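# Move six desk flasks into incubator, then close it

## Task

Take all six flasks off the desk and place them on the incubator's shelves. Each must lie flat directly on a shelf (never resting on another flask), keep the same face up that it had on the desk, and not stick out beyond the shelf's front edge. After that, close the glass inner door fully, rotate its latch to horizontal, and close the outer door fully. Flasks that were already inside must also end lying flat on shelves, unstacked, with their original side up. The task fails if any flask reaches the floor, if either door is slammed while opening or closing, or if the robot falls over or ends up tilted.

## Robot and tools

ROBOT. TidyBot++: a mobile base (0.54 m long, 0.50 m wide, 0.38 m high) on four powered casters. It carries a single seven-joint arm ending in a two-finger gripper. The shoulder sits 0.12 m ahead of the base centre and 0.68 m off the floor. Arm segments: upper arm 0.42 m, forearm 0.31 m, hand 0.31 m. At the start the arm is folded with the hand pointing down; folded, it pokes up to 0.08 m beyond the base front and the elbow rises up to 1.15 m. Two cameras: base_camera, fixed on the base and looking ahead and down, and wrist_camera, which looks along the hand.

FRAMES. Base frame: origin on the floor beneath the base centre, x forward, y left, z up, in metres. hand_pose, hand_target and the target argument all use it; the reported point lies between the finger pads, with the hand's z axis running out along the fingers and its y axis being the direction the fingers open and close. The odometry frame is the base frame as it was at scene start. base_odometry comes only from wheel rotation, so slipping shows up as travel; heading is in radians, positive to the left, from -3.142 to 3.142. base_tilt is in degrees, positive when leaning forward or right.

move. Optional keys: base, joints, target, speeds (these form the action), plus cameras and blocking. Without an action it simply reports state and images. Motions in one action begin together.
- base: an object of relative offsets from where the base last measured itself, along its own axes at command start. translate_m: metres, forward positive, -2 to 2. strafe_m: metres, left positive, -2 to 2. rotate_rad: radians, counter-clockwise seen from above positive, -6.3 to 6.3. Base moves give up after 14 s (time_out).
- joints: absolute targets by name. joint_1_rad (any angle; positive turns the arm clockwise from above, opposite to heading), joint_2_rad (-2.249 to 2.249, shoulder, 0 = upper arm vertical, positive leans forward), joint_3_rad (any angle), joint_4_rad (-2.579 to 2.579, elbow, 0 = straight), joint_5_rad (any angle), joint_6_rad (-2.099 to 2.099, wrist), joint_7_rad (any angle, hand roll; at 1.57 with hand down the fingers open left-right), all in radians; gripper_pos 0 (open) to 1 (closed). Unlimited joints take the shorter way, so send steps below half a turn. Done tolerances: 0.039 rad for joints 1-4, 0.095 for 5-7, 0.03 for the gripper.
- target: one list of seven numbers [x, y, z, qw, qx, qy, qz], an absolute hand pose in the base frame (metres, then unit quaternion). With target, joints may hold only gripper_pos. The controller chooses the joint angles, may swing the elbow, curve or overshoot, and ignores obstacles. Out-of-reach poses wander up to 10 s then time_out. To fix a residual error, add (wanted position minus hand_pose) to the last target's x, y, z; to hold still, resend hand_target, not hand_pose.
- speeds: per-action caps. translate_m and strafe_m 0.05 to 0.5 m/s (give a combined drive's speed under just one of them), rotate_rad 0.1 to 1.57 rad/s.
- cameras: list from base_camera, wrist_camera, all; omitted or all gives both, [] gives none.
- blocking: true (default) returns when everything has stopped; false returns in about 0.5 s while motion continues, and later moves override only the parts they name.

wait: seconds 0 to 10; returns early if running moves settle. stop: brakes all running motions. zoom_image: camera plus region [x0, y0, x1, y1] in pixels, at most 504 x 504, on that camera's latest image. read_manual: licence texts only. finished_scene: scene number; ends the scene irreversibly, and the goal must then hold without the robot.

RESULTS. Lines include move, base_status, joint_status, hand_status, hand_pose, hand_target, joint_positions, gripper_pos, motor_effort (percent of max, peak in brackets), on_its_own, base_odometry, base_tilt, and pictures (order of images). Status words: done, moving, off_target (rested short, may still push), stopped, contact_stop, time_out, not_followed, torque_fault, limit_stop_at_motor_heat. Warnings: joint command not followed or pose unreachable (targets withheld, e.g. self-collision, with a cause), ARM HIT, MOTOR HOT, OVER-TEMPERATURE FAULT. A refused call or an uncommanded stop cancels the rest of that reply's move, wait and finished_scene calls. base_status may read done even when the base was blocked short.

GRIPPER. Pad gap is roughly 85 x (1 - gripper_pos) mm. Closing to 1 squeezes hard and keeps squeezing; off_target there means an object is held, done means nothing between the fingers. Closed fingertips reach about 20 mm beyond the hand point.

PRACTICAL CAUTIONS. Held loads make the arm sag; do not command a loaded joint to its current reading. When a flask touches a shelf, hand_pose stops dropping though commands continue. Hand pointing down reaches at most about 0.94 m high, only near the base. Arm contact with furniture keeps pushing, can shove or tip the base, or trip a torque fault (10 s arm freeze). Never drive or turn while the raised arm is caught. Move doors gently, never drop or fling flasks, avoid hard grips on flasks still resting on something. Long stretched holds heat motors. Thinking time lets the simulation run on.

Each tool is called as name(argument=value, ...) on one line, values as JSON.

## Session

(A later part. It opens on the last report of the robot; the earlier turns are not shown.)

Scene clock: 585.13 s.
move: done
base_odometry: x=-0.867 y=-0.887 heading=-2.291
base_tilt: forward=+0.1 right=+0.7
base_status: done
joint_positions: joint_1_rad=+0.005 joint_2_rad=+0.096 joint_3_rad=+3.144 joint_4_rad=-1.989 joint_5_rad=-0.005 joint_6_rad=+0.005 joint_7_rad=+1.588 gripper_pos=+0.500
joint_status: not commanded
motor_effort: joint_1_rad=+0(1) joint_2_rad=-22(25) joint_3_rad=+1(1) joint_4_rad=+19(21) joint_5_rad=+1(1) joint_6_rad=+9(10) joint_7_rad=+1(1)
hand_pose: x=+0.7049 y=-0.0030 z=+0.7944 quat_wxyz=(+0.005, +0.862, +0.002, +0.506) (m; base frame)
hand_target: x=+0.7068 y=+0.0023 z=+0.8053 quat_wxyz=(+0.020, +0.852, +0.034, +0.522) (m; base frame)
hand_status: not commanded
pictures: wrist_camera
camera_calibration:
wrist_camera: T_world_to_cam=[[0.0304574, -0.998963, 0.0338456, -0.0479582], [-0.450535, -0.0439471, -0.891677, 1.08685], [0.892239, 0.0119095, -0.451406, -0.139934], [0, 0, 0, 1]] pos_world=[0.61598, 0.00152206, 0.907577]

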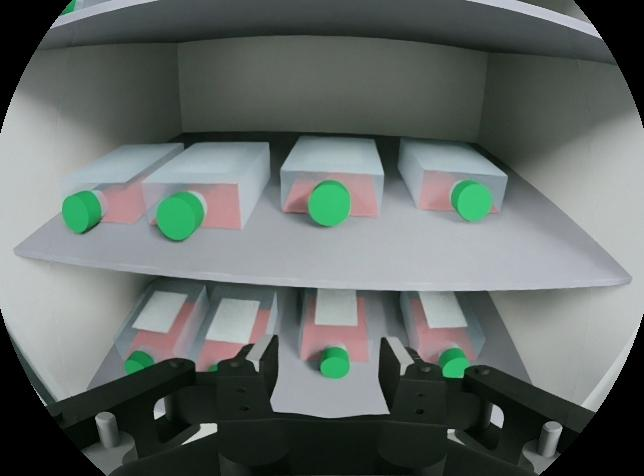

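move(base={"translate_m": -1.0}, speeds={"translate_m": 0.4}, cameras=[])

move(base={"translate_m": -0.957, "strafe_m": 1.21, "rotate_rad": 1.576}, speeds={"rotate_rad": 0.9}, joints={"joint_2_rad": -0.12, "joint_4_rad": -1.32, "joint_6_rad": -0.88, "gripper_pos": 0.35}, cameras=["wrist_camera"])

Scene clock: 594.83 s.
move: done
base_odometry: x=-0.207 y=-0.136 heading=-2.292
base_tilt: forward=+0.1 right=+0.6
base_status: done
joint_positions: joint_1_rad=+0.005 joint_2_rad=+0.096 joint_3_rad=+3.144 joint_4_rad=-1.991 joint_5_rad=-0.005 joint_6_rad=+0.005 joint_7_rad=+1.588 gripper_pos=+0.500
joint_status: not commanded
motor_effort: joint_1_rad=-1(1) joint_2_rad=-21(25) joint_3_rad=+0(1) joint_4_rad=+20(21) joint_5_rad=+1(1) joint_6_rad=+9(10) joint_7_rad=+1(1)
hand_pose: x=+0.7043 y=-0.0030 z=+0.7936 quat_wxyz=(+0.005, +0.863, +0.002, +0.506) (m; base frame)
hand_target: x=+0.7068 y=+0.0023 z=+0.8053 quat_wxyz=(+0.020, +0.852, +0.034, +0.522) (m; base frame)
hand_status: not commanded
pictures: none
No camera images: "cameras" was empty.

Scene clock: 599.40 s.
move: done
base_odometry: x=+1.334 y=-0.215 heading=-0.715
base_tilt: forward=+0.1 right=+0.7
base_status: done
joint_positions: joint_1_rad=+0.003 joint_2_rad=-0.105 joint_3_rad=+3.141 joint_4_rad=-1.328 joint_5_rad=-0.005 joint_6_rad=-0.820 joint_7_rad=+1.588 gripper_pos=+0.350
joint_status: all done
motor_effort: joint_1_rad=-1(4) joint_2_rad=-15(25) joint_3_rad=+1(3) joint_4_rad=+21(22) joint_5_rad=+1(2) joint_6_rad=+9(10) joint_7_rad=+1(1)
hand_pose: x=+0.6476 y=+0.0013 z=+1.0657 quat_wxyz=(+0.003, +0.853, +0.006, +0.522) (m; base frame)
hand_target: x=+0.6334 y=+0.0022 z=+1.0617 quat_wxyz=(+0.020, +0.862, +0.035, +0.506) (m; base frame)
hand_status: not commanded
pictures: wrist_camera
camera_calibration:
wrist_camera: T_world_to_cam=[[0.0383666, -0.998658, 0.0347742, -0.0571393], [-0.417183, -0.0476299, -0.907574, 1.29851], [0.908012, 0.0203133, -0.418451, -0.0117105], [0, 0, 0, 1]] pos_world=[0.554543, 0.00502332, 1.17558]

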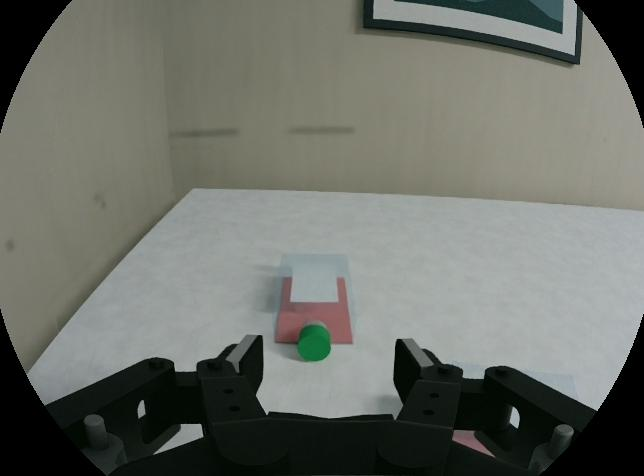

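move(base={"translate_m": 0.04, "strafe_m": 0.013}, speeds={"translate_m": 0.15}, joints={"joint_2_rad": -0.06, "joint_4_rad": -1.32, "joint_6_rad": -0.84, "gripper_pos": 0.55}, cameras=["wrist_camera"])

Scene clock: 608.07 s.
move: done
base_odometry: x=+1.373 y=-0.232 heading=-0.715
base_tilt: forward=+0.1 right=+0.7
base_status: done
joint_positions: joint_1_rad=+0.003 joint_2_rad=-0.046 joint_3_rad=+3.141 joint_4_rad=-1.324 joint_5_rad=-0.005 joint_6_rad=-0.820 joint_7_rad=+1.588 gripper_pos=+0.550
joint_status: all done
motor_effort: joint_1_rad=+1(1) joint_2_rad=-18(23) joint_3_rad=+1(2) joint_4_rad=+21(23) joint_5_rad=+1(1) joint_6_rad=+9(10) joint_7_rad=+0(1)
hand_pose: x=+0.6697 y=+0.0012 z=+1.0358 quat_wxyz=(+0.002, +0.867, +0.006, +0.498) (m; base frame)
hand_target: x=+0.6618 y=+0.0022 z=+1.0408 quat_wxyz=(+0.019, +0.867, +0.035, +0.497) (m; base frame)
hand_status: not commanded
pictures: wrist_camera
camera_calibration:
wrist_camera: T_world_to_cam=[[0.040284, -0.998661, 0.0324514, -0.0559091], [-0.467017, -0.0475305, -0.88297, 1.28851], [0.88333, 0.0204142, -0.468307, 0.0238038], [0, 0, 0, 1]] pos_world=[0.582981, 0.00492324, 1.15068]

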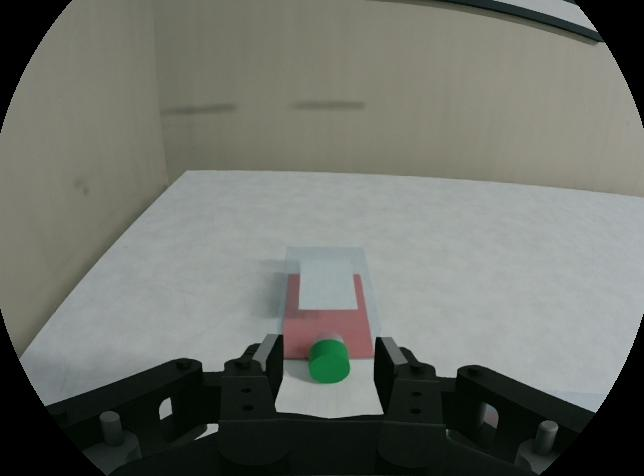

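move(base={"translate_m": 0.028}, speeds={"translate_m": 0.15}, joints={"joint_2_rad": 0.0, "joint_4_rad": -1.50, "joint_6_rad": -0.52, "gripper_pos": 0.55}, cameras=["wrist_camera"])

Scene clock: 612.57 s.
move: done
base_odometry: x=+1.394 y=-0.250 heading=-0.715
base_tilt: forward=+0.1 right=+0.6
base_status: done
joint_positions: joint_1_rad=+0.003 joint_2_rad=+0.009 joint_3_rad=+3.141 joint_4_rad=-1.493 joint_5_rad=-0.005 joint_6_rad=-0.572 joint_7_rad=+1.588 gripper_pos=+0.550
joint_status: all done
motor_effort: joint_1_rad=+0(1) joint_2_rad=-20(23) joint_3_rad=+1(2) joint_4_rad=+22(24) joint_5_rad=+1(1) joint_6_rad=+9(10) joint_7_rad=+0(2)
hand_pose: x=+0.7091 y=+0.0009 z=+0.9742 quat_wxyz=(+0.003, +0.861, +0.005, +0.509) (m; base frame)
hand_target: x=+0.7130 y=+0.0023 z=+0.9896 quat_wxyz=(+0.021, +0.846, +0.034, +0.531) (m; base frame)
hand_status: not commanded
pictures: wrist_camera
camera_calibration:
wrist_camera: T_world_to_cam=[[0.0382486, -0.998714, 0.0332749, -0.055243], [-0.444742, -0.0468332, -0.894433, 1.24782], [0.894842, 0.019412, -0.445961, -0.0698413], [0, 0, 0, 1]] pos_world=[0.619566, 0.00462292, 1.08678]

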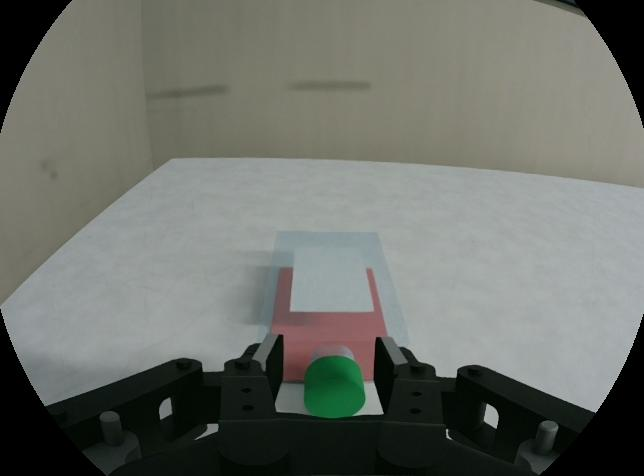

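move(base={"strafe_m": -0.003}, joints={"joint_2_rad": 0.044, "joint_4_rad": -1.58, "joint_6_rad": -0.40, "gripper_pos": 0.58}, cameras=["wrist_camera"])

Scene clock: 614.67 s.
move: done
base_odometry: x=+1.392 y=-0.252 heading=-0.714
base_tilt: forward=+0.1 right=+0.7
base_status: done
joint_positions: joint_1_rad=+0.003 joint_2_rad=+0.051 joint_3_rad=+3.141 joint_4_rad=-1.571 joint_5_rad=-0.005 joint_6_rad=-0.449 joint_7_rad=+1.588 gripper_pos=+0.580
joint_status: all done
motor_effort: joint_1_rad=+0(6) joint_2_rad=-23(24) joint_3_rad=+1(6) joint_4_rad=+22(23) joint_5_rad=+1(2) joint_6_rad=+9(10) joint_7_rad=+1(1)
hand_pose: x=+0.7275 y=+0.0005 z=+0.9369 quat_wxyz=(+0.003, +0.860, +0.005, +0.510) (m; base frame)
hand_target: x=+0.7313 y=+0.0023 z=+0.9491 quat_wxyz=(+0.021, +0.847, +0.034, +0.530) (m; base frame)
hand_status: not commanded
pictures: wrist_camera
camera_calibration:
wrist_camera: T_world_to_cam=[[0.0373318, -0.998746, 0.0333526, -0.0544804], [-0.441783, -0.0464321, -0.89592, 1.22194], [0.896345, 0.0187117, -0.442963, -0.106767], [0, 0, 0, 1]] pos_world=[0.637564, 0.00432275, 1.04928]

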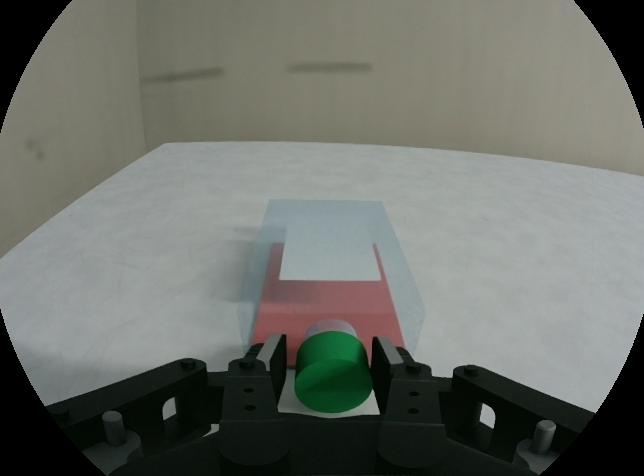

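move(base={"translate_m": 0.003, "strafe_m": -0.003}, joints={"joint_2_rad": 0.050, "joint_4_rad": -1.588, "joint_6_rad": -0.40, "gripper_pos": 0.63}, cameras=["wrist_camera"])

Scene clock: 616.70 s.
move: done
base_odometry: x=+1.393 y=-0.257 heading=-0.714
base_tilt: forward=+0.1 right=+0.7
base_status: done
joint_positions: joint_1_rad=+0.002 joint_2_rad=+0.054 joint_3_rad=+3.141 joint_4_rad=-1.576 joint_5_rad=-0.005 joint_6_rad=-0.448 joint_7_rad=+1.588 gripper_pos=+0.630
joint_status: all done
motor_effort: joint_1_rad=+0(3) joint_2_rad=-22(24) joint_3_rad=+0(2) joint_4_rad=+22(22) joint_5_rad=+1(1) joint_6_rad=+9(10) joint_7_rad=+1(1)
hand_pose: x=+0.7276 y=+0.0006 z=+0.9315 quat_wxyz=(+0.003, +0.862, +0.005, +0.507) (m; base frame)
hand_target: x=+0.7316 y=+0.0023 z=+0.9407 quat_wxyz=(+0.020, +0.851, +0.034, +0.524) (m; base frame)
hand_status: not commanded
pictures: wrist_camera
camera_calibration:
wrist_camera: T_world_to_cam=[[0.037856, -0.998738, 0.0330165, -0.0542519], [-0.449808, -0.0465345, -0.891912, 1.21925], [0.892323, 0.0189131, -0.451002, -0.098832], [0, 0, 0, 1]] pos_world=[0.63867, 0.00442279, 1.04468]

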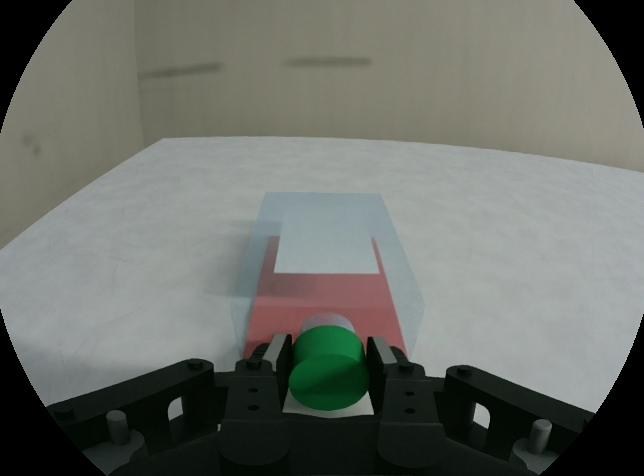

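move(joints={"gripper_pos": 0.88}, cameras=[])

move(joints={"joint_2_rad": 0.02, "joint_4_rad": -1.373, "joint_6_rad": -0.70}, cameras=["wrist_camera"])

move(base={"translate_m": -0.95}, speeds={"translate_m": 0.4}, cameras=["wrist_camera"])

Scene clock: 618.90 s.
move: off_target
base_odometry: x=+1.393 y=-0.257 heading=-0.714
base_tilt: forward=+0.1 right=+0.7
base_status: not commanded
joint_positions: joint_1_rad=+0.002 joint_2_rad=+0.054 joint_3_rad=+3.141 joint_4_rad=-1.577 joint_5_rad=-0.005 joint_6_rad=-0.447 joint_7_rad=+1.588 gripper_pos=+0.683
joint_status: gripper_pos off_target (ended at +0.683, target +0.880)
motor_effort: joint_1_rad=+1(1) joint_2_rad=-22(23) joint_3_rad=+1(1) joint_4_rad=+21(23) joint_5_rad=+1(1) joint_6_rad=+9(10) joint_7_rad=+0(2)
hand_pose: x=+0.7278 y=+0.0006 z=+0.9318 quat_wxyz=(+0.003, +0.862, +0.005, +0.507) (m; base frame)
hand_target: x=+0.7316 y=+0.0023 z=+0.9407 quat_wxyz=(+0.020, +0.851, +0.034, +0.524) (m; base frame)
hand_status: not commanded
pictures: none
No camera images: "cameras" was empty.

Scene clock: 620.40 s.
move: done
base_odometry: x=+1.393 y=-0.257 heading=-0.714
base_tilt: forward=+0.1 right=+0.7
base_status: not commanded
joint_positions: joint_1_rad=+0.002 joint_2_rad=+0.042 joint_3_rad=+3.141 joint_4_rad=-1.384 joint_5_rad=-0.005 joint_6_rad=-0.643 joint_7_rad=+1.588 gripper_pos=+0.683
joint_status: all done
motor_effort: joint_1_rad=+0(1) joint_2_rad=-23(25) joint_3_rad=+1(1) joint_4_rad=+23(24) joint_5_rad=+1(1) joint_6_rad=+10(11) joint_7_rad=+1(1)
hand_pose: x=+0.7212 y=+0.0009 z=+0.9988 quat_wxyz=(+0.003, +0.860, +0.005, +0.511) (m; base frame)
hand_target: x=+0.7066 y=+0.0023 z=+1.0028 quat_wxyz=(+0.019, +0.865, +0.035, +0.500) (m; base frame)
hand_status: not commanded
pictures: wrist_camera
camera_calibration:
wrist_camera: T_world_to_cam=[[0.0384543, -0.998699, 0.0334961, -0.0568636], [-0.440637, -0.0470333, -0.896453, 1.27423], [0.896862, 0.0197128, -0.441872, -0.0751556], [0, 0, 0, 1]] pos_world=[0.631062, 0.00462301, 1.11098]

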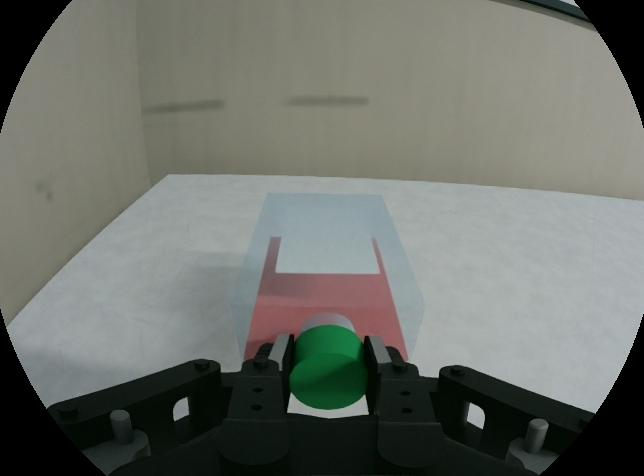

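Scene clock: 623.80 s.
move: done
base_odometry: x=+0.675 y=+0.366 heading=-0.714
base_tilt: forward=+0.1 right=+0.6
base_status: done
joint_positions: joint_1_rad=+0.002 joint_2_rad=+0.032 joint_3_rad=+3.141 joint_4_rad=-1.383 joint_5_rad=-0.005 joint_6_rad=-0.648 joint_7_rad=+1.588 gripper_pos=+0.683
joint_status: not commanded
motor_effort: joint_1_rad=+0(2) joint_2_rad=-22(27) joint_3_rad=+1(2) joint_4_rad=+22(24) joint_5_rad=+1(1) joint_6_rad=+10(11) joint_7_rad=+0(2)
hand_pose: x=+0.7174 y=+0.0013 z=+1.0035 quat_wxyz=(+0.002, +0.858, +0.006, +0.513) (m; base frame)
hand_target: x=+0.7066 y=+0.0023 z=+1.0028 quat_wxyz=(+0.019, +0.865, +0.035, +0.500) (m; base frame)
hand_status: not commanded
pictures: wrist_camera
camera_calibration:
wrist_camera: T_world_to_cam=[[0.0390504, -0.998671, 0.0336448, -0.0569821], [-0.436219, -0.0473305, -0.898595, 1.27583], [0.898993, 0.020414, -0.437488, -0.0756315], [0, 0, 0, 1]] pos_world=[0.626758, 0.0050231, 1.11528]

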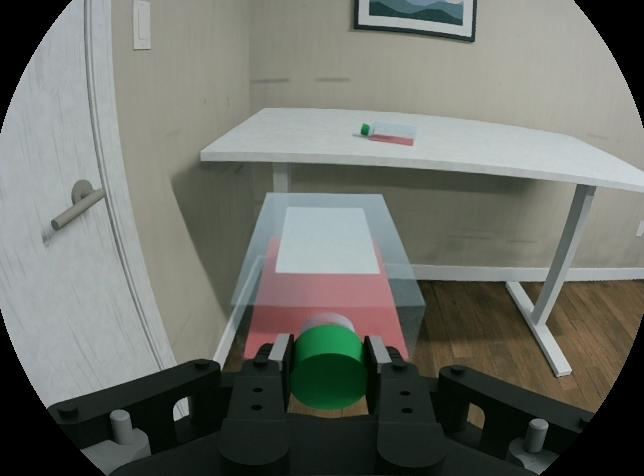

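move(base={"translate_m": -0.4626, "strafe_m": -1.02, "rotate_rad": -1.574}, speeds={"rotate_rad": 0.9}, joints={"joint_2_rad": 0.15, "joint_4_rad": -1.65, "joint_6_rad": -0.3}, cameras=["wrist_camera"])

move(base={"translate_m": 0.70}, speeds={"translate_m": 0.4}, joints={"joint_2_rad": 0.02, "joint_4_rad": -1.373, "joint_6_rad": -0.70}, cameras=["wrist_camera"])

Scene clock: 630.27 s.
move: done
base_odometry: x=-0.343 y=-0.102 heading=-2.289
base_tilt: forward=+0.1 right=+0.7
base_status: done
joint_positions: joint_1_rad=+0.004 joint_2_rad=+0.175 joint_3_rad=+3.143 joint_4_rad=-1.649 joint_5_rad=-0.005 joint_6_rad=-0.352 joint_7_rad=+1.588 gripper_pos=+0.683
joint_status: all done
motor_effort: joint_1_rad=+0(5) joint_2_rad=-27(31) joint_3_rad=+0(5) joint_4_rad=+22(24) joint_5_rad=+1(2) joint_6_rad=+9(11) joint_7_rad=+1(1)
hand_pose: x=+0.7527 y=-0.0020 z=+0.8405 quat_wxyz=(+0.004, +0.886, +0.003, +0.465) (m; base frame)
hand_target: x=+0.7567 y=+0.0023 z=+0.8693 quat_wxyz=(+0.019, +0.867, +0.035, +0.497) (m; base frame)
hand_status: not commanded
pictures: wrist_camera
camera_calibration:
wrist_camera: T_world_to_cam=[[0.0363762, -0.998904, 0.0294606, -0.0507669], [-0.533446, -0.0443379, -0.844671, 1.17248], [0.845052, 0.0150103, -0.534474, -0.0564942], [0, 0, 0, 1]] pos_world=[0.67504, 0.00212187, 0.961659]

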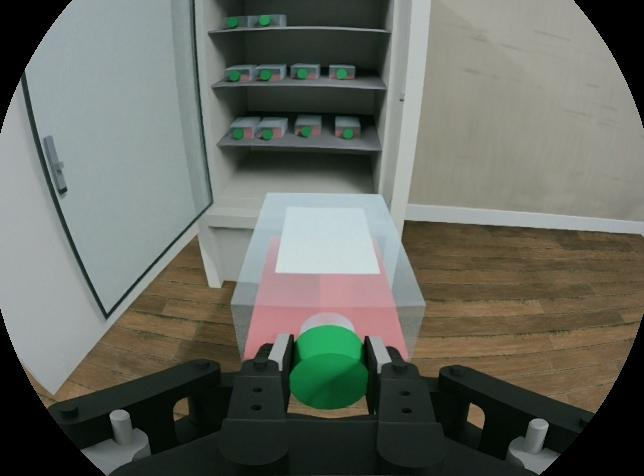

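Scene clock: 633.10 s.
move: done
base_odometry: x=-0.804 y=-0.629 heading=-2.289
base_tilt: forward=+0.1 right=+0.7
base_status: done
joint_positions: joint_1_rad=+0.004 joint_2_rad=+0.042 joint_3_rad=+3.143 joint_4_rad=-1.382 joint_5_rad=-0.005 joint_6_rad=-0.645 joint_7_rad=+1.588 gripper_pos=+0.683
joint_status: all done
motor_effort: joint_1_rad=+0(1) joint_2_rad=-22(28) joint_3_rad=+1(1) joint_4_rad=+23(25) joint_5_rad=+1(1) joint_6_rad=+10(11) joint_7_rad=+1(1)
hand_pose: x=+0.7210 y=-0.0015 z=+0.9998 quat_wxyz=(+0.004, +0.859, +0.004, +0.511) (m; base frame)
hand_target: x=+0.7066 y=+0.0023 z=+1.0028 quat_wxyz=(+0.019, +0.865, +0.035, +0.500) (m; base frame)
hand_status: not commanded
pictures: wrist_camera
camera_calibration:
wrist_camera: T_world_to_cam=[[0.0344553, -0.998842, 0.0335851, -0.0564633], [-0.440244, -0.0453381, -0.896733, 1.275], [0.897217, 0.0161115, -0.441297, -0.0753535], [0, 0, 0, 1]] pos_world=[0.630867, 0.0026224, 1.11198]

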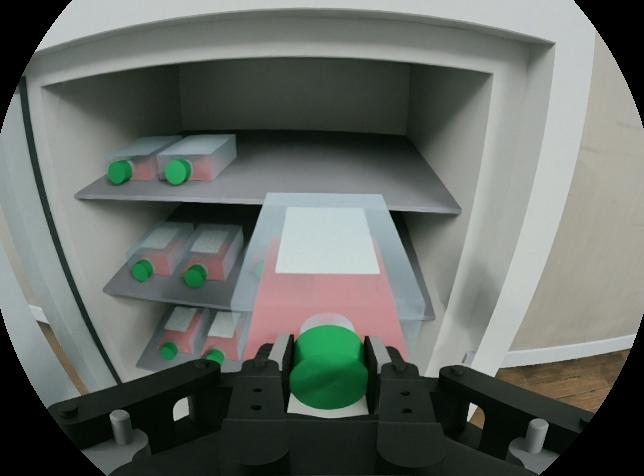

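move(base={"translate_m": 0.12}, speeds={"translate_m": 0.25}, joints={"joint_2_rad": 0.02, "joint_4_rad": -1.425, "joint_6_rad": -0.60}, cameras=["wrist_camera"])

Scene clock: 636.60 s.
move: done
base_odometry: x=-0.883 y=-0.720 heading=-2.289
base_tilt: forward=+0.1 right=+0.7
base_status: done
joint_positions: joint_1_rad=+0.004 joint_2_rad=+0.041 joint_3_rad=+3.143 joint_4_rad=-1.422 joint_5_rad=-0.005 joint_6_rad=-0.618 joint_7_rad=+1.588 gripper_pos=+0.683
joint_status: all done
motor_effort: joint_1_rad=+0(2) joint_2_rad=-22(27) joint_3_rad=+1(1) joint_4_rad=+23(24) joint_5_rad=+1(1) joint_6_rad=+10(11) joint_7_rad=+1(2)
hand_pose: x=+0.7206 y=-0.0015 z=+0.9838 quat_wxyz=(+0.004, +0.863, +0.004, +0.506) (m; base frame)
hand_target: x=+0.7162 y=+0.0023 z=+0.9998 quat_wxyz=(+0.020, +0.853, +0.034, +0.521) (m; base frame)
hand_status: not commanded
pictures: wrist_camera
camera_calibration:
wrist_camera: T_world_to_cam=[[0.0347007, -0.998852, 0.0330103, -0.0555257], [-0.45165, -0.0451383, -0.891053, 1.2631], [0.89152, 0.016011, -0.452698, -0.0668158], [0, 0, 0, 1]] pos_world=[0.631976, 0.00262227, 1.09708]

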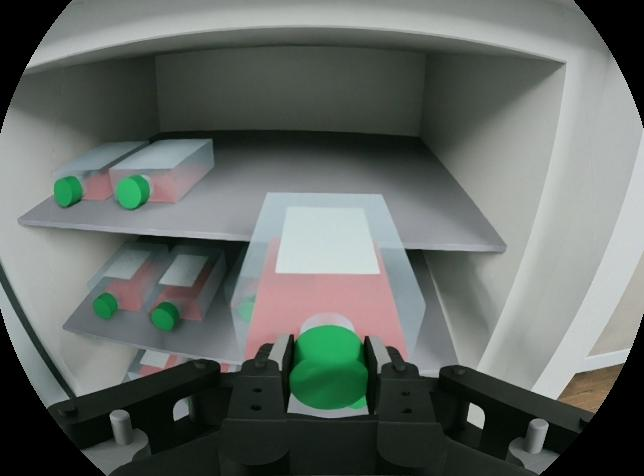

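move(base={"translate_m": 0.226}, speeds={"translate_m": 0.2}, cameras=["wrist_camera"])

move(joints={"joint_2_rad": 0.02, "joint_4_rad": -1.46, "joint_6_rad": -0.54}, cameras=["wrist_camera"])

Scene clock: 639.57 s.
move: done
base_odometry: x=-1.032 y=-0.890 heading=-2.289
base_tilt: forward=+0.1 right=+0.7
base_status: done
joint_positions: joint_1_rad=+0.004 joint_2_rad=+0.028 joint_3_rad=+3.143 joint_4_rad=-1.432 joint_5_rad=-0.005 joint_6_rad=-0.619 joint_7_rad=+1.588 gripper_pos=+0.683
joint_status: not commanded
motor_effort: joint_1_rad=+0(2) joint_2_rad=-20(26) joint_3_rad=+1(2) joint_4_rad=+24(30) joint_5_rad=+1(1) joint_6_rad=+11(15) joint_7_rad=+1(1)
hand_pose: x=+0.7152 y=-0.0014 z=+0.9853 quat_wxyz=(+0.004, +0.862, +0.004, +0.506) (m; base frame)
hand_target: x=+0.7162 y=+0.0023 z=+0.9998 quat_wxyz=(+0.020, +0.853, +0.034, +0.521) (m; base frame)
hand_status: not commanded
pictures: wrist_camera
camera_calibration:
wrist_camera: T_world_to_cam=[[0.0348376, -0.998842, 0.0331857, -0.0556558], [-0.450523, -0.0453364, -0.891613, 1.26173], [0.892085, 0.0161107, -0.451581, -0.0627702], [0, 0, 0, 1]] pos_world=[0.626375, 0.00262239, 1.09848]

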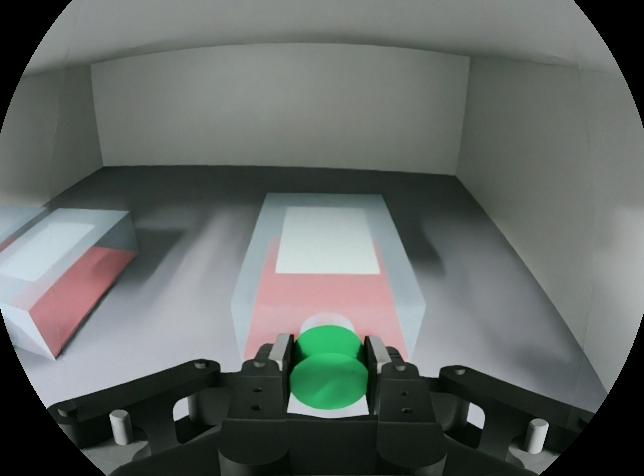

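Scene clock: 640.23 s.
move: done
base_odometry: x=-1.032 y=-0.890 heading=-2.289
base_tilt: forward=+0.1 right=+0.7
base_status: not commanded
joint_positions: joint_1_rad=+0.004 joint_2_rad=+0.026 joint_3_rad=+3.143 joint_4_rad=-1.451 joint_5_rad=-0.005 joint_6_rad=-0.575 joint_7_rad=+1.588 gripper_pos=+0.683
joint_status: all done
motor_effort: joint_1_rad=+0(1) joint_2_rad=-19(23) joint_3_rad=+0(1) joint_4_rad=+22(25) joint_5_rad=+1(1) joint_6_rad=+10(11) joint_7_rad=+0(2)
hand_pose: x=+0.7190 y=-0.0015 z=+0.9876 quat_wxyz=(+0.004, +0.855, +0.004, +0.518) (m; base frame)
hand_target: x=+0.7209 y=+0.0023 z=+0.9958 quat_wxyz=(+0.021, +0.846, +0.034, +0.531) (m; base frame)
hand_status: not commanded
pictures: wrist_camera
camera_calibration:
wrist_camera: T_world_to_cam=[[0.0336742, -0.998842, 0.0343616, -0.0562349], [-0.425554, -0.0454386, -0.903792, 1.25958], [0.904306, 0.0158118, -0.426591, -0.0985746], [0, 0, 0, 1]] pos_world=[0.627056, 0.00262251, 1.09828]

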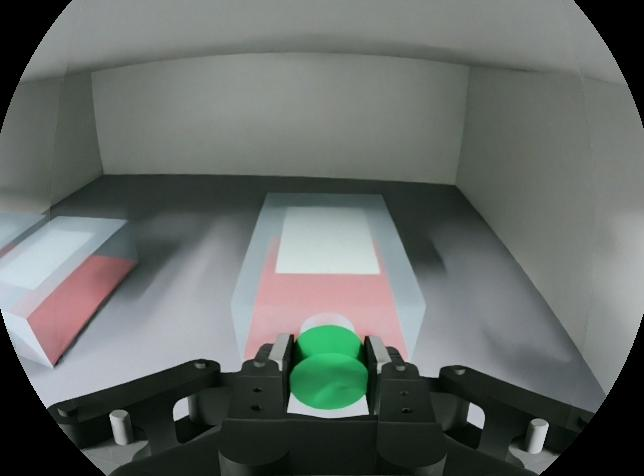

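move(joints={"joint_2_rad": 0.02, "joint_4_rad": -1.475, "joint_6_rad": -0.56}, cameras=["wrist_camera"])

Scene clock: 647.70 s.
move: done
base_odometry: x=-1.032 y=-0.890 heading=-2.289
base_tilt: forward=+0.1 right=+0.7
base_status: not commanded
joint_positions: joint_1_rad=+0.004 joint_2_rad=+0.026 joint_3_rad=+3.143 joint_4_rad=-1.461 joint_5_rad=-0.005 joint_6_rad=-0.575 joint_7_rad=+1.588 gripper_pos=+0.683
joint_status: all done
motor_effort: joint_1_rad=-1(1) joint_2_rad=-18(19) joint_3_rad=+0(1) joint_4_rad=+21(22) joint_5_rad=+0(1) joint_6_rad=+9(10) joint_7_rad=+1(2)
hand_pose: x=+0.7178 y=-0.0015 z=+0.9818 quat_wxyz=(+0.004, +0.858, +0.004, +0.514) (m; base frame)
hand_target: x=+0.7164 y=+0.0023 z=+0.9814 quat_wxyz=(+0.020, +0.855, +0.035, +0.517) (m; base frame)
hand_status: not commanded
pictures: wrist_camera
camera_calibration:
wrist_camera: T_world_to_cam=[[0.0340536, -0.998845, 0.0338978, -0.0557942], [-0.434347, -0.0453381, -0.899604, 1.25605], [0.900102, 0.0159114, -0.435389, -0.0883257], [0, 0, 0, 1]] pos_world=[0.626963, 0.00262243, 1.09338]

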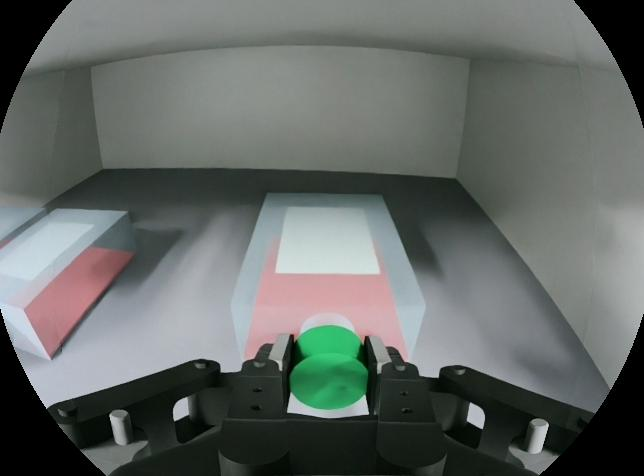

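move(joints={"joint_2_rad": 0.02, "joint_4_rad": -1.49, "joint_6_rad": -0.60}, cameras=["wrist_camera"])

Scene clock: 649.77 s.
move: done
base_odometry: x=-1.032 y=-0.890 heading=-2.289
base_tilt: forward=+0.1 right=+0.6
base_status: not commanded
joint_positions: joint_1_rad=+0.004 joint_2_rad=+0.026 joint_3_rad=+3.143 joint_4_rad=-1.474 joint_5_rad=-0.005 joint_6_rad=-0.582 joint_7_rad=+1.588 gripper_pos=+0.683
joint_status: all done
motor_effort: joint_1_rad=+0(1) joint_2_rad=-18(22) joint_3_rad=+0(1) joint_4_rad=+17(22) joint_5_rad=+1(1) joint_6_rad=+6(10) joint_7_rad=+2(2)
hand_pose: x=+0.7149 y=-0.0015 z=+0.9728 quat_wxyz=(+0.004, +0.863, +0.004, +0.506) (m; base frame)
hand_target: x=+0.7083 y=+0.0023 z=+0.9617 quat_wxyz=(+0.019, +0.869, +0.035, +0.493) (m; base frame)
hand_status: not commanded
pictures: wrist_camera
camera_calibration:
wrist_camera: T_world_to_cam=[[0.0346597, -0.998849, 0.0331427, -0.0550828], [-0.45173, -0.0452393, -0.891007, 1.25073], [0.891481, 0.0159105, -0.452778, -0.0666022], [0, 0, 0, 1]] pos_world=[0.626276, 0.00262236, 1.08608]

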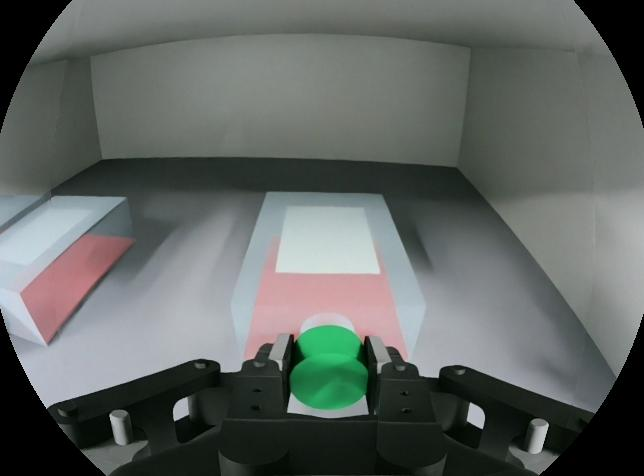

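move(joints={"joint_2_rad": 0.02, "joint_4_rad": -1.435, "joint_6_rad": -0.62}, cameras=[])

move(base={"translate_m": 0.04}, speeds={"translate_m": 0.07}, cameras=["wrist_camera"])

Scene clock: 653.67 s.
move: done
base_odometry: x=-1.032 y=-0.890 heading=-2.289
base_tilt: forward=+0.1 right=+0.6
base_status: not commanded
joint_positions: joint_1_rad=+0.004 joint_2_rad=+0.029 joint_3_rad=+3.143 joint_4_rad=-1.452 joint_5_rad=-0.005 joint_6_rad=-0.594 joint_7_rad=+1.589 gripper_pos=+0.683
joint_status: all done
motor_effort: joint_1_rad=+0(1) joint_2_rad=-22(24) joint_3_rad=+1(1) joint_4_rad=+25(27) joint_5_rad=+1(1) joint_6_rad=+11(13) joint_7_rad=+1(1)
hand_pose: x=+0.7170 y=-0.0015 z=+0.9797 quat_wxyz=(+0.004, +0.861, +0.004, +0.508) (m; base frame)
hand_target: x=+0.7122 y=+0.0023 z=+0.9884 quat_wxyz=(+0.020, +0.860, +0.035, +0.508) (m; base frame)
hand_status: not commanded
pictures: none
No camera images: "cameras" was empty.

Scene clock: 654.77 s.
move: done
base_odometry: x=-1.058 y=-0.920 heading=-2.289
base_tilt: forward=+0.1 right=+0.7
base_status: done
joint_positions: joint_1_rad=+0.005 joint_2_rad=-0.039 joint_3_rad=+3.143 joint_4_rad=-1.523 joint_5_rad=-0.005 joint_6_rad=-0.616 joint_7_rad=+1.589 gripper_pos=+0.683
joint_status: not commanded
motor_effort: joint_1_rad=-2(4) joint_2_rad=-8(23) joint_3_rad=-1(2) joint_4_rad=+39(41) joint_5_rad=+5(5) joint_6_rad=+16(17) joint_7_rad=+5(7)
hand_pose: x=+0.6845 y=-0.0014 z=+0.9722 quat_wxyz=(+0.004, +0.868, +0.004, +0.497) (m; base frame)
hand_target: x=+0.7122 y=+0.0023 z=+0.9884 quat_wxyz=(+0.020, +0.860, +0.035, +0.508) (m; base frame)
hand_status: not commanded
pictures: wrist_camera
camera_calibration:
wrist_camera: T_world_to_cam=[[0.0356017, -0.998833, 0.0326462, -0.0540622], [-0.468608, -0.0455379, -0.882232, 1.23949], [0.882689, 0.0161107, -0.469682, -0.0172554], [0, 0, 0, 1]] pos_world=[0.597988, 0.00272253, 1.08717]

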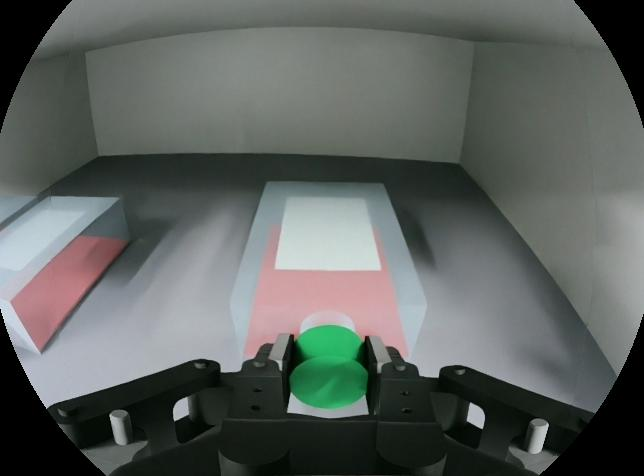

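move(base={"translate_m": -0.033}, speeds={"translate_m": 0.07}, cameras=["wrist_camera"])

Scene clock: 672.97 s.
move: done
base_odometry: x=-1.036 y=-0.895 heading=-2.289
base_tilt: forward=+0.1 right=+0.7
base_status: done
joint_positions: joint_1_rad=+0.005 joint_2_rad=+0.037 joint_3_rad=+3.143 joint_4_rad=-1.447 joint_5_rad=-0.005 joint_6_rad=-0.615 joint_7_rad=+1.589 gripper_pos=+0.683
joint_status: not commanded
motor_effort: joint_1_rad=-1(2) joint_2_rad=-22(26) joint_3_rad=+0(1) joint_4_rad=+24(37) joint_5_rad=+3(5) joint_6_rad=+7(15) joint_7_rad=+3(6)
hand_pose: x=+0.7164 y=-0.0014 z=+0.9725 quat_wxyz=(+0.004, +0.867, +0.004, +0.498) (m; base frame)
hand_target: x=+0.7122 y=+0.0023 z=+0.9884 quat_wxyz=(+0.020, +0.860, +0.035, +0.508) (m; base frame)
hand_status: not commanded
pictures: wrist_camera
camera_calibration:
wrist_camera: T_world_to_cam=[[0.0357553, -0.998822, 0.0328084, -0.0554738], [-0.467808, -0.0457387, -0.882646, 1.25451], [0.883107, 0.0162113, -0.468892, -0.0463528], [0, 0, 0, 1]] pos_world=[0.629788, 0.00272266, 1.08737]

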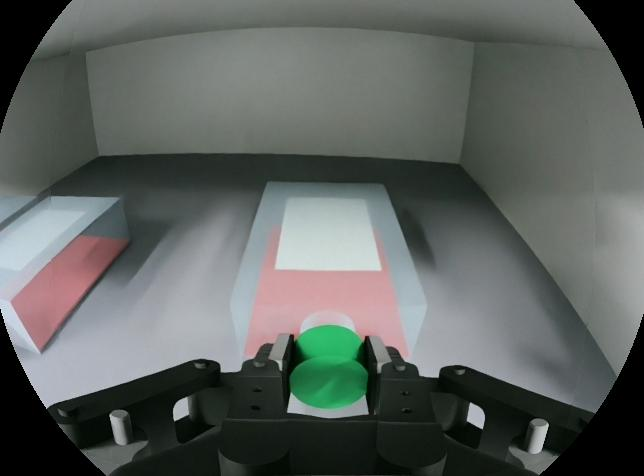

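move(joints={"joint_2_rad": 0.02, "joint_4_rad": -1.48, "joint_6_rad": -0.58}, cameras=["wrist_camera"])

Scene clock: 675.07 s.
move: done
base_odometry: x=-1.036 y=-0.895 heading=-2.289
base_tilt: forward=+0.1 right=+0.7
base_status: not commanded
joint_positions: joint_1_rad=+0.005 joint_2_rad=+0.033 joint_3_rad=+3.143 joint_4_rad=-1.457 joint_5_rad=-0.005 joint_6_rad=-0.602 joint_7_rad=+1.593 gripper_pos=+0.683
joint_status: all done
motor_effort: joint_1_rad=-1(1) joint_2_rad=-20(24) joint_3_rad=+1(1) joint_4_rad=+19(24) joint_5_rad=+1(3) joint_6_rad=+7(8) joint_7_rad=+1(3)
hand_pose: x=+0.7163 y=-0.0015 z=+0.9726 quat_wxyz=(+0.005, +0.866, +0.006, +0.501) (m; base frame)
hand_target: x=+0.7128 y=+0.0023 z=+0.9730 quat_wxyz=(+0.020, +0.862, +0.035, +0.506) (m; base frame)
hand_status: not commanded
pictures: wrist_camera
camera_calibration:
wrist_camera: T_world_to_cam=[[0.0378382, -0.998589, 0.0372627, -0.0613736], [-0.461462, -0.0505365, -0.885719, 1.25301], [0.886353, 0.0163187, -0.462723, -0.0545369], [0, 0, 0, 1]] pos_world=[0.62888, 0.00292591, 1.08687]

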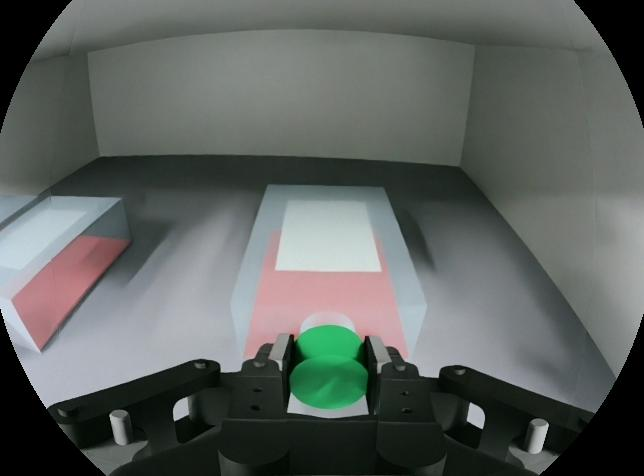

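move(joints={"gripper_pos": 0.5}, cameras=["wrist_camera"])

move(base={"translate_m": -0.12}, speeds={"translate_m": 0.12}, cameras=["wrist_camera"])

Scene clock: 676.77 s.
move: done
base_odometry: x=-1.036 y=-0.895 heading=-2.289
base_tilt: forward=+0.1 right=+0.6
base_status: not commanded
joint_positions: joint_1_rad=+0.005 joint_2_rad=+0.033 joint_3_rad=+3.143 joint_4_rad=-1.468 joint_5_rad=-0.005 joint_6_rad=-0.602 joint_7_rad=+1.593 gripper_pos=+0.500
joint_status: all done
motor_effort: joint_1_rad=+0(1) joint_2_rad=-20(22) joint_3_rad=+1(1) joint_4_rad=+20(22) joint_5_rad=+1(1) joint_6_rad=+8(9) joint_7_rad=+1(1)
hand_pose: x=+0.7147 y=-0.0015 z=+0.9664 quat_wxyz=(+0.005, +0.868, +0.006, +0.496) (m; base frame)
hand_target: x=+0.7128 y=+0.0023 z=+0.9730 quat_wxyz=(+0.020, +0.862, +0.035, +0.506) (m; base frame)
hand_status: not commanded
pictures: wrist_camera
camera_calibration:
wrist_camera: T_world_to_cam=[[0.0381749, -0.998594, 0.0367807, -0.0608553], [-0.470633, -0.0504369, -0.880886, 1.24876], [0.881503, 0.0163175, -0.471897, -0.043625], [0, 0, 0, 1]] pos_world=[0.628487, 0.00292584, 1.08167]

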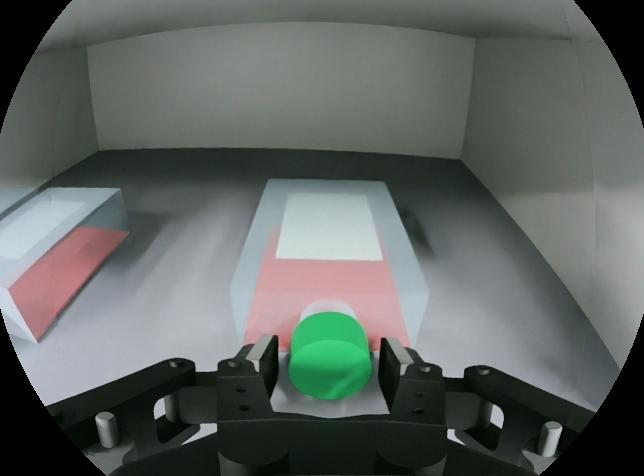

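Scene clock: 678.30 s.
move: done
base_odometry: x=-0.957 y=-0.804 heading=-2.289
base_tilt: forward=+0.1 right=+0.7
base_status: done
joint_positions: joint_1_rad=+0.005 joint_2_rad=+0.027 joint_3_rad=+3.143 joint_4_rad=-1.470 joint_5_rad=-0.005 joint_6_rad=-0.601 joint_7_rad=+1.593 gripper_pos=+0.500
joint_status: not commanded
motor_effort: joint_1_rad=+0(1) joint_2_rad=-21(23) joint_3_rad=+1(1) joint_4_rad=+22(22) joint_5_rad=+1(1) joint_6_rad=+9(10) joint_7_rad=+1(2)
hand_pose: x=+0.7127 y=-0.0014 z=+0.9687 quat_wxyz=(+0.005, +0.867, +0.006, +0.498) (m; base frame)
hand_target: x=+0.7128 y=+0.0023 z=+0.9730 quat_wxyz=(+0.020, +0.862, +0.035, +0.506) (m; base frame)
hand_status: not commanded
pictures: wrist_camera
camera_calibration:
wrist_camera: T_world_to_cam=[[0.0380255, -0.998594, 0.0369364, -0.0609011], [-0.467043, -0.0504378, -0.882795, 1.24899], [0.883417, 0.0163178, -0.468304, -0.0456594], [0, 0, 0, 1]] pos_world=[0.625984, 0.00292584, 1.08347]

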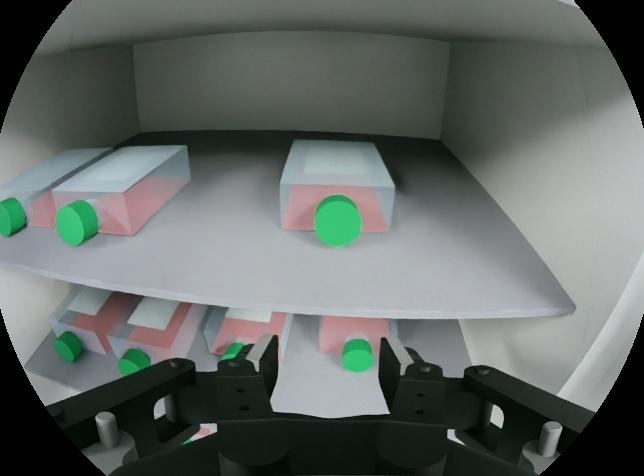

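move(base={"translate_m": -1.0}, speeds={"translate_m": 0.4}, joints={"joint_2_rad": 0.02, "joint_4_rad": -1.40, "joint_6_rad": -0.70}, cameras=["wrist_camera"])

move(base={"translate_m": -0.875, "strafe_m": 1.312, "rotate_rad": 1.574}, speeds={"rotate_rad": 0.9}, joints={"joint_2_rad": -0.12, "joint_4_rad": -1.32, "joint_6_rad": -0.88, "gripper_pos": 0.35}, cameras=["wrist_camera"])

Scene clock: 685.57 s.
move: done
base_odometry: x=-0.299 y=-0.051 heading=-2.289
base_tilt: forward=+0.1 right=+0.7
base_status: done
joint_positions: joint_1_rad=+0.005 joint_2_rad=+0.027 joint_3_rad=+3.143 joint_4_rad=-1.404 joint_5_rad=-0.005 joint_6_rad=-0.653 joint_7_rad=+1.593 gripper_pos=+0.500
joint_status: all done
motor_effort: joint_1_rad=-1(1) joint_2_rad=-21(27) joint_3_rad=+1(1) joint_4_rad=+22(23) joint_5_rad=+1(1) joint_6_rad=+9(10) joint_7_rad=+1(1)
hand_pose: x=+0.7128 y=-0.0014 z=+0.9934 quat_wxyz=(+0.005, +0.863, +0.006, +0.505) (m; base frame)
hand_target: x=+0.7037 y=+0.0023 z=+0.9872 quat_wxyz=(+0.019, +0.872, +0.035, +0.489) (m; base frame)
hand_status: not commanded
pictures: wrist_camera
camera_calibration:
wrist_camera: T_world_to_cam=[[0.0377817, -0.998576, 0.0376758, -0.0622742], [-0.453742, -0.0507351, -0.889688, 1.26832], [0.890332, 0.0165188, -0.455012, -0.0522638], [0, 0, 0, 1]] pos_world=[0.624374, 0.00302601, 1.10697]

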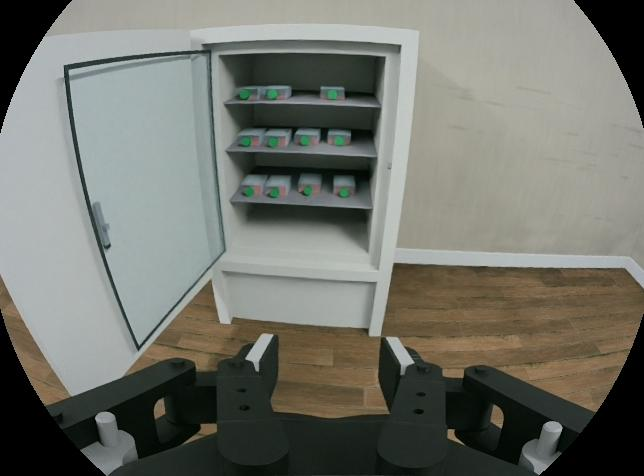

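Scene clock: 690.23 s.
move: done
base_odometry: x=+1.265 y=-0.255 heading=-0.714
base_tilt: forward=+0.1 right=+0.7
base_status: done
joint_positions: joint_1_rad=+0.003 joint_2_rad=-0.110 joint_3_rad=+3.141 joint_4_rad=-1.323 joint_5_rad=-0.005 joint_6_rad=-0.820 joint_7_rad=+1.593 gripper_pos=+0.350
joint_status: all done
motor_effort: joint_1_rad=+0(5) joint_2_rad=-15(26) joint_3_rad=+1(3) joint_4_rad=+21(24) joint_5_rad=+1(2) joint_6_rad=+9(10) joint_7_rad=+0(2)
hand_pose: x=+0.6458 y=+0.0010 z=+1.0714 quat_wxyz=(+0.004, +0.850, +0.008, +0.526) (m; base frame)
hand_target: x=+0.6334 y=+0.0022 z=+1.0617 quat_wxyz=(+0.020, +0.862, +0.035, +0.506) (m; base frame)
hand_status: not commanded
pictures: wrist_camera
camera_calibration:
wrist_camera: T_world_to_cam=[[0.0400079, -0.998396, 0.0400707, -0.0643494], [-0.40791, -0.0529284, -0.911487, 1.30113], [0.912145, 0.0201214, -0.409373, -0.0201875], [0, 0, 0, 1]] pos_world=[0.551734, 0.00502694, 1.18028]

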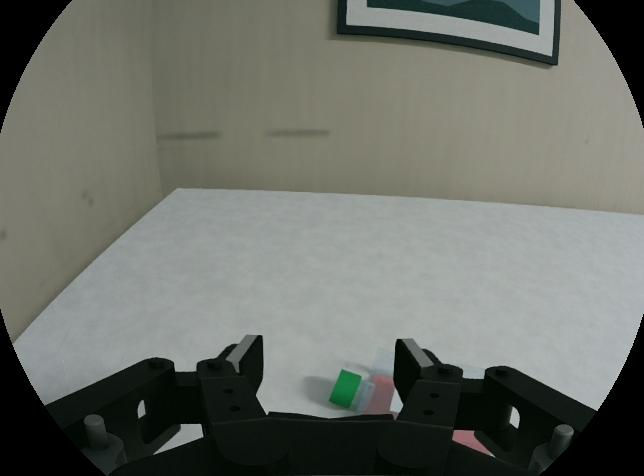

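move(joints={"joint_2_rad": 0.16, "joint_4_rad": -0.70, "joint_6_rad": -2.09, "joint_7_rad": 2.90, "gripper_pos": 0.45}, cameras=[])

move(base={"translate_m": 0.242, "strafe_m": -0.016}, speeds={"translate_m": 0.25}, cameras=["wrist_camera"])

Scene clock: 697.27 s.
move: done
base_odometry: x=+1.265 y=-0.255 heading=-0.714
base_tilt: forward=+0.1 right=+0.7
base_status: not commanded
joint_positions: joint_1_rad=+0.003 joint_2_rad=+0.154 joint_3_rad=+3.141 joint_4_rad=-0.711 joint_5_rad=-0.005 joint_6_rad=-2.030 joint_7_rad=+2.834 gripper_pos=+0.450
joint_status: all done
motor_effort: joint_1_rad=-1(1) joint_2_rad=-19(20) joint_3_rad=+1(1) joint_4_rad=+15(22) joint_5_rad=+1(1) joint_6_rad=+4(10) joint_7_rad=+1(2)
hand_pose: x=+0.4988 y=+0.0016 z=+0.9995 quat_wxyz=(+0.071, +0.801, +0.586, +0.100) (m; base frame)
hand_target: x=+0.4835 y=+0.0018 z=+0.9967 quat_wxyz=(+0.059, +0.783, +0.615, +0.075) (m; base frame)
hand_status: not commanded
pictures: none
No camera images: "cameras" was empty.

Scene clock: 699.13 s.
move: done
base_odometry: x=+1.438 y=-0.426 heading=-0.714
base_tilt: forward=+0.1 right=+0.7
base_status: done
joint_positions: joint_1_rad=+0.003 joint_2_rad=+0.174 joint_3_rad=+3.141 joint_4_rad=-0.708 joint_5_rad=-0.005 joint_6_rad=-2.038 joint_7_rad=+2.836 gripper_pos=+0.450
joint_status: not commanded
motor_effort: joint_1_rad=+0(1) joint_2_rad=-20(24) joint_3_rad=+1(1) joint_4_rad=+14(15) joint_5_rad=+1(1) joint_6_rad=+3(4) joint_7_rad=+1(1)
hand_pose: x=+0.5029 y=+0.0016 z=+0.9922 quat_wxyz=(+0.064, +0.802, +0.588, +0.090) (m; base frame)
hand_target: x=+0.4835 y=+0.0018 z=+0.9967 quat_wxyz=(+0.059, +0.783, +0.615, +0.075) (m; base frame)
hand_status: not commanded
pictures: wrist_camera
camera_calibration:
wrist_camera: T_world_to_cam=[[0.944017, -0.266945, 0.193836, -0.663227], [-0.251082, -0.962501, -0.102712, 0.290848], [0.213986, 0.0482927, -0.975642, 0.990651], [0, 0, 0, 1]] pos_world=[0.487139, 0.0550543, 1.12495]

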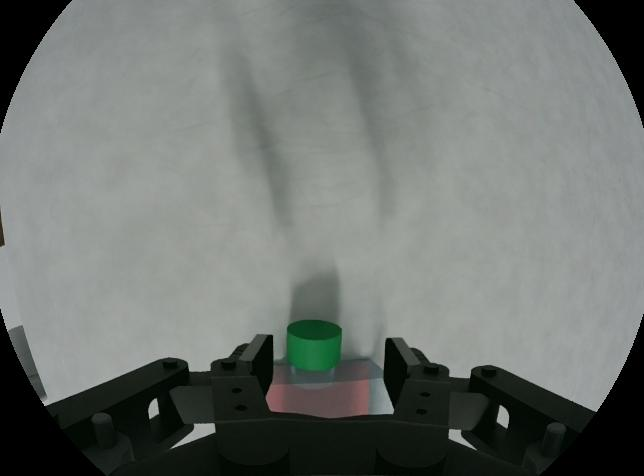

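move(base={"translate_m": -0.006}, joints={"joint_2_rad": 0.17, "joint_4_rad": -0.81, "joint_6_rad": -2.07, "joint_7_rad": 2.90}, cameras=["wrist_camera"])

Scene clock: 702.73 s.
move: done
base_odometry: x=+1.433 y=-0.422 heading=-0.714
base_tilt: forward=+0.1 right=+0.7
base_status: done
joint_positions: joint_1_rad=+0.003 joint_2_rad=+0.177 joint_3_rad=+3.141 joint_4_rad=-0.801 joint_5_rad=-0.005 joint_6_rad=-2.038 joint_7_rad=+2.836 gripper_pos=+0.450
joint_status: all done
motor_effort: joint_1_rad=-1(2) joint_2_rad=-20(24) joint_3_rad=+1(1) joint_4_rad=+15(16) joint_5_rad=+1(1) joint_6_rad=+3(4) joint_7_rad=+0(2)
hand_pose: x=+0.4929 y=+0.0017 z=+0.9626 quat_wxyz=(+0.035, +0.805, +0.590, +0.052) (m; base frame)
hand_target: x=+0.4797 y=+0.0018 z=+0.9616 quat_wxyz=(+0.028, +0.786, +0.617, +0.036) (m; base frame)
hand_status: not commanded
pictures: wrist_camera
camera_calibration:
wrist_camera: T_world_to_cam=[[0.958278, -0.266876, 0.102376, -0.567035], [-0.259672, -0.962505, -0.0784492, 0.266214], [0.119474, 0.0485919, -0.991648, 1.02589], [0, 0, 0, 1]] pos_world=[0.489939, 0.0550542, 1.09625]

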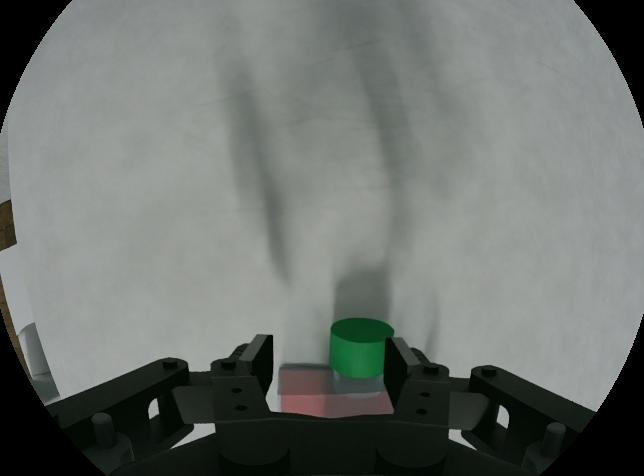

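move(joints={"joint_2_rad": 0.218, "joint_4_rad": -0.825, "joint_6_rad": -2.08}, cameras=["wrist_camera"])

Scene clock: 705.10 s.
move: done
base_odometry: x=+1.433 y=-0.422 heading=-0.714
base_tilt: forward=+0.1 right=+0.6
base_status: not commanded
joint_positions: joint_1_rad=+0.003 joint_2_rad=+0.223 joint_3_rad=+3.141 joint_4_rad=-0.814 joint_5_rad=-0.005 joint_6_rad=-2.038 joint_7_rad=+2.836 gripper_pos=+0.450
joint_status: all done
motor_effort: joint_1_rad=-1(1) joint_2_rad=-22(24) joint_3_rad=+0(1) joint_4_rad=+15(16) joint_5_rad=+0(1) joint_6_rad=+2(3) joint_7_rad=+0(2)
hand_pose: x=+0.5034 y=+0.0016 z=+0.9412 quat_wxyz=(+0.018, +0.806, +0.591, +0.028) (m; base frame)
hand_target: x=+0.4874 y=+0.0018 z=+0.9397 quat_wxyz=(+0.006, +0.787, +0.617, +0.007) (m; base frame)
hand_status: not commanded
pictures: wrist_camera
camera_calibration:
wrist_camera: T_world_to_cam=[[0.962676, -0.266833, 0.0453318, -0.523431], [-0.263815, -0.962507, -0.0631054, 0.254829], [0.0604708, 0.0487909, -0.996977, 1.03815], [0, 0, 0, 1]] pos_world=[0.508344, 0.0549541, 1.07482]

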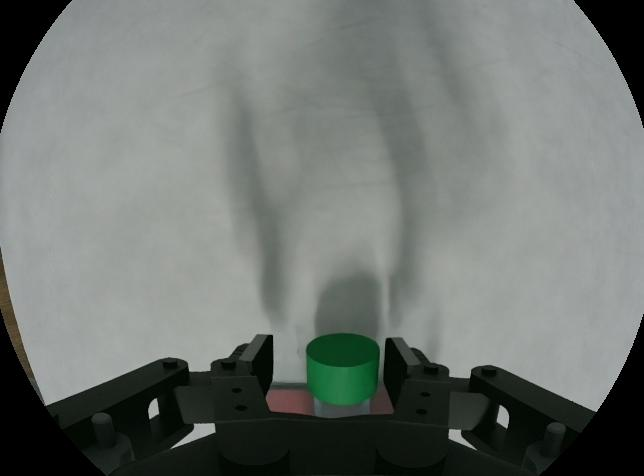

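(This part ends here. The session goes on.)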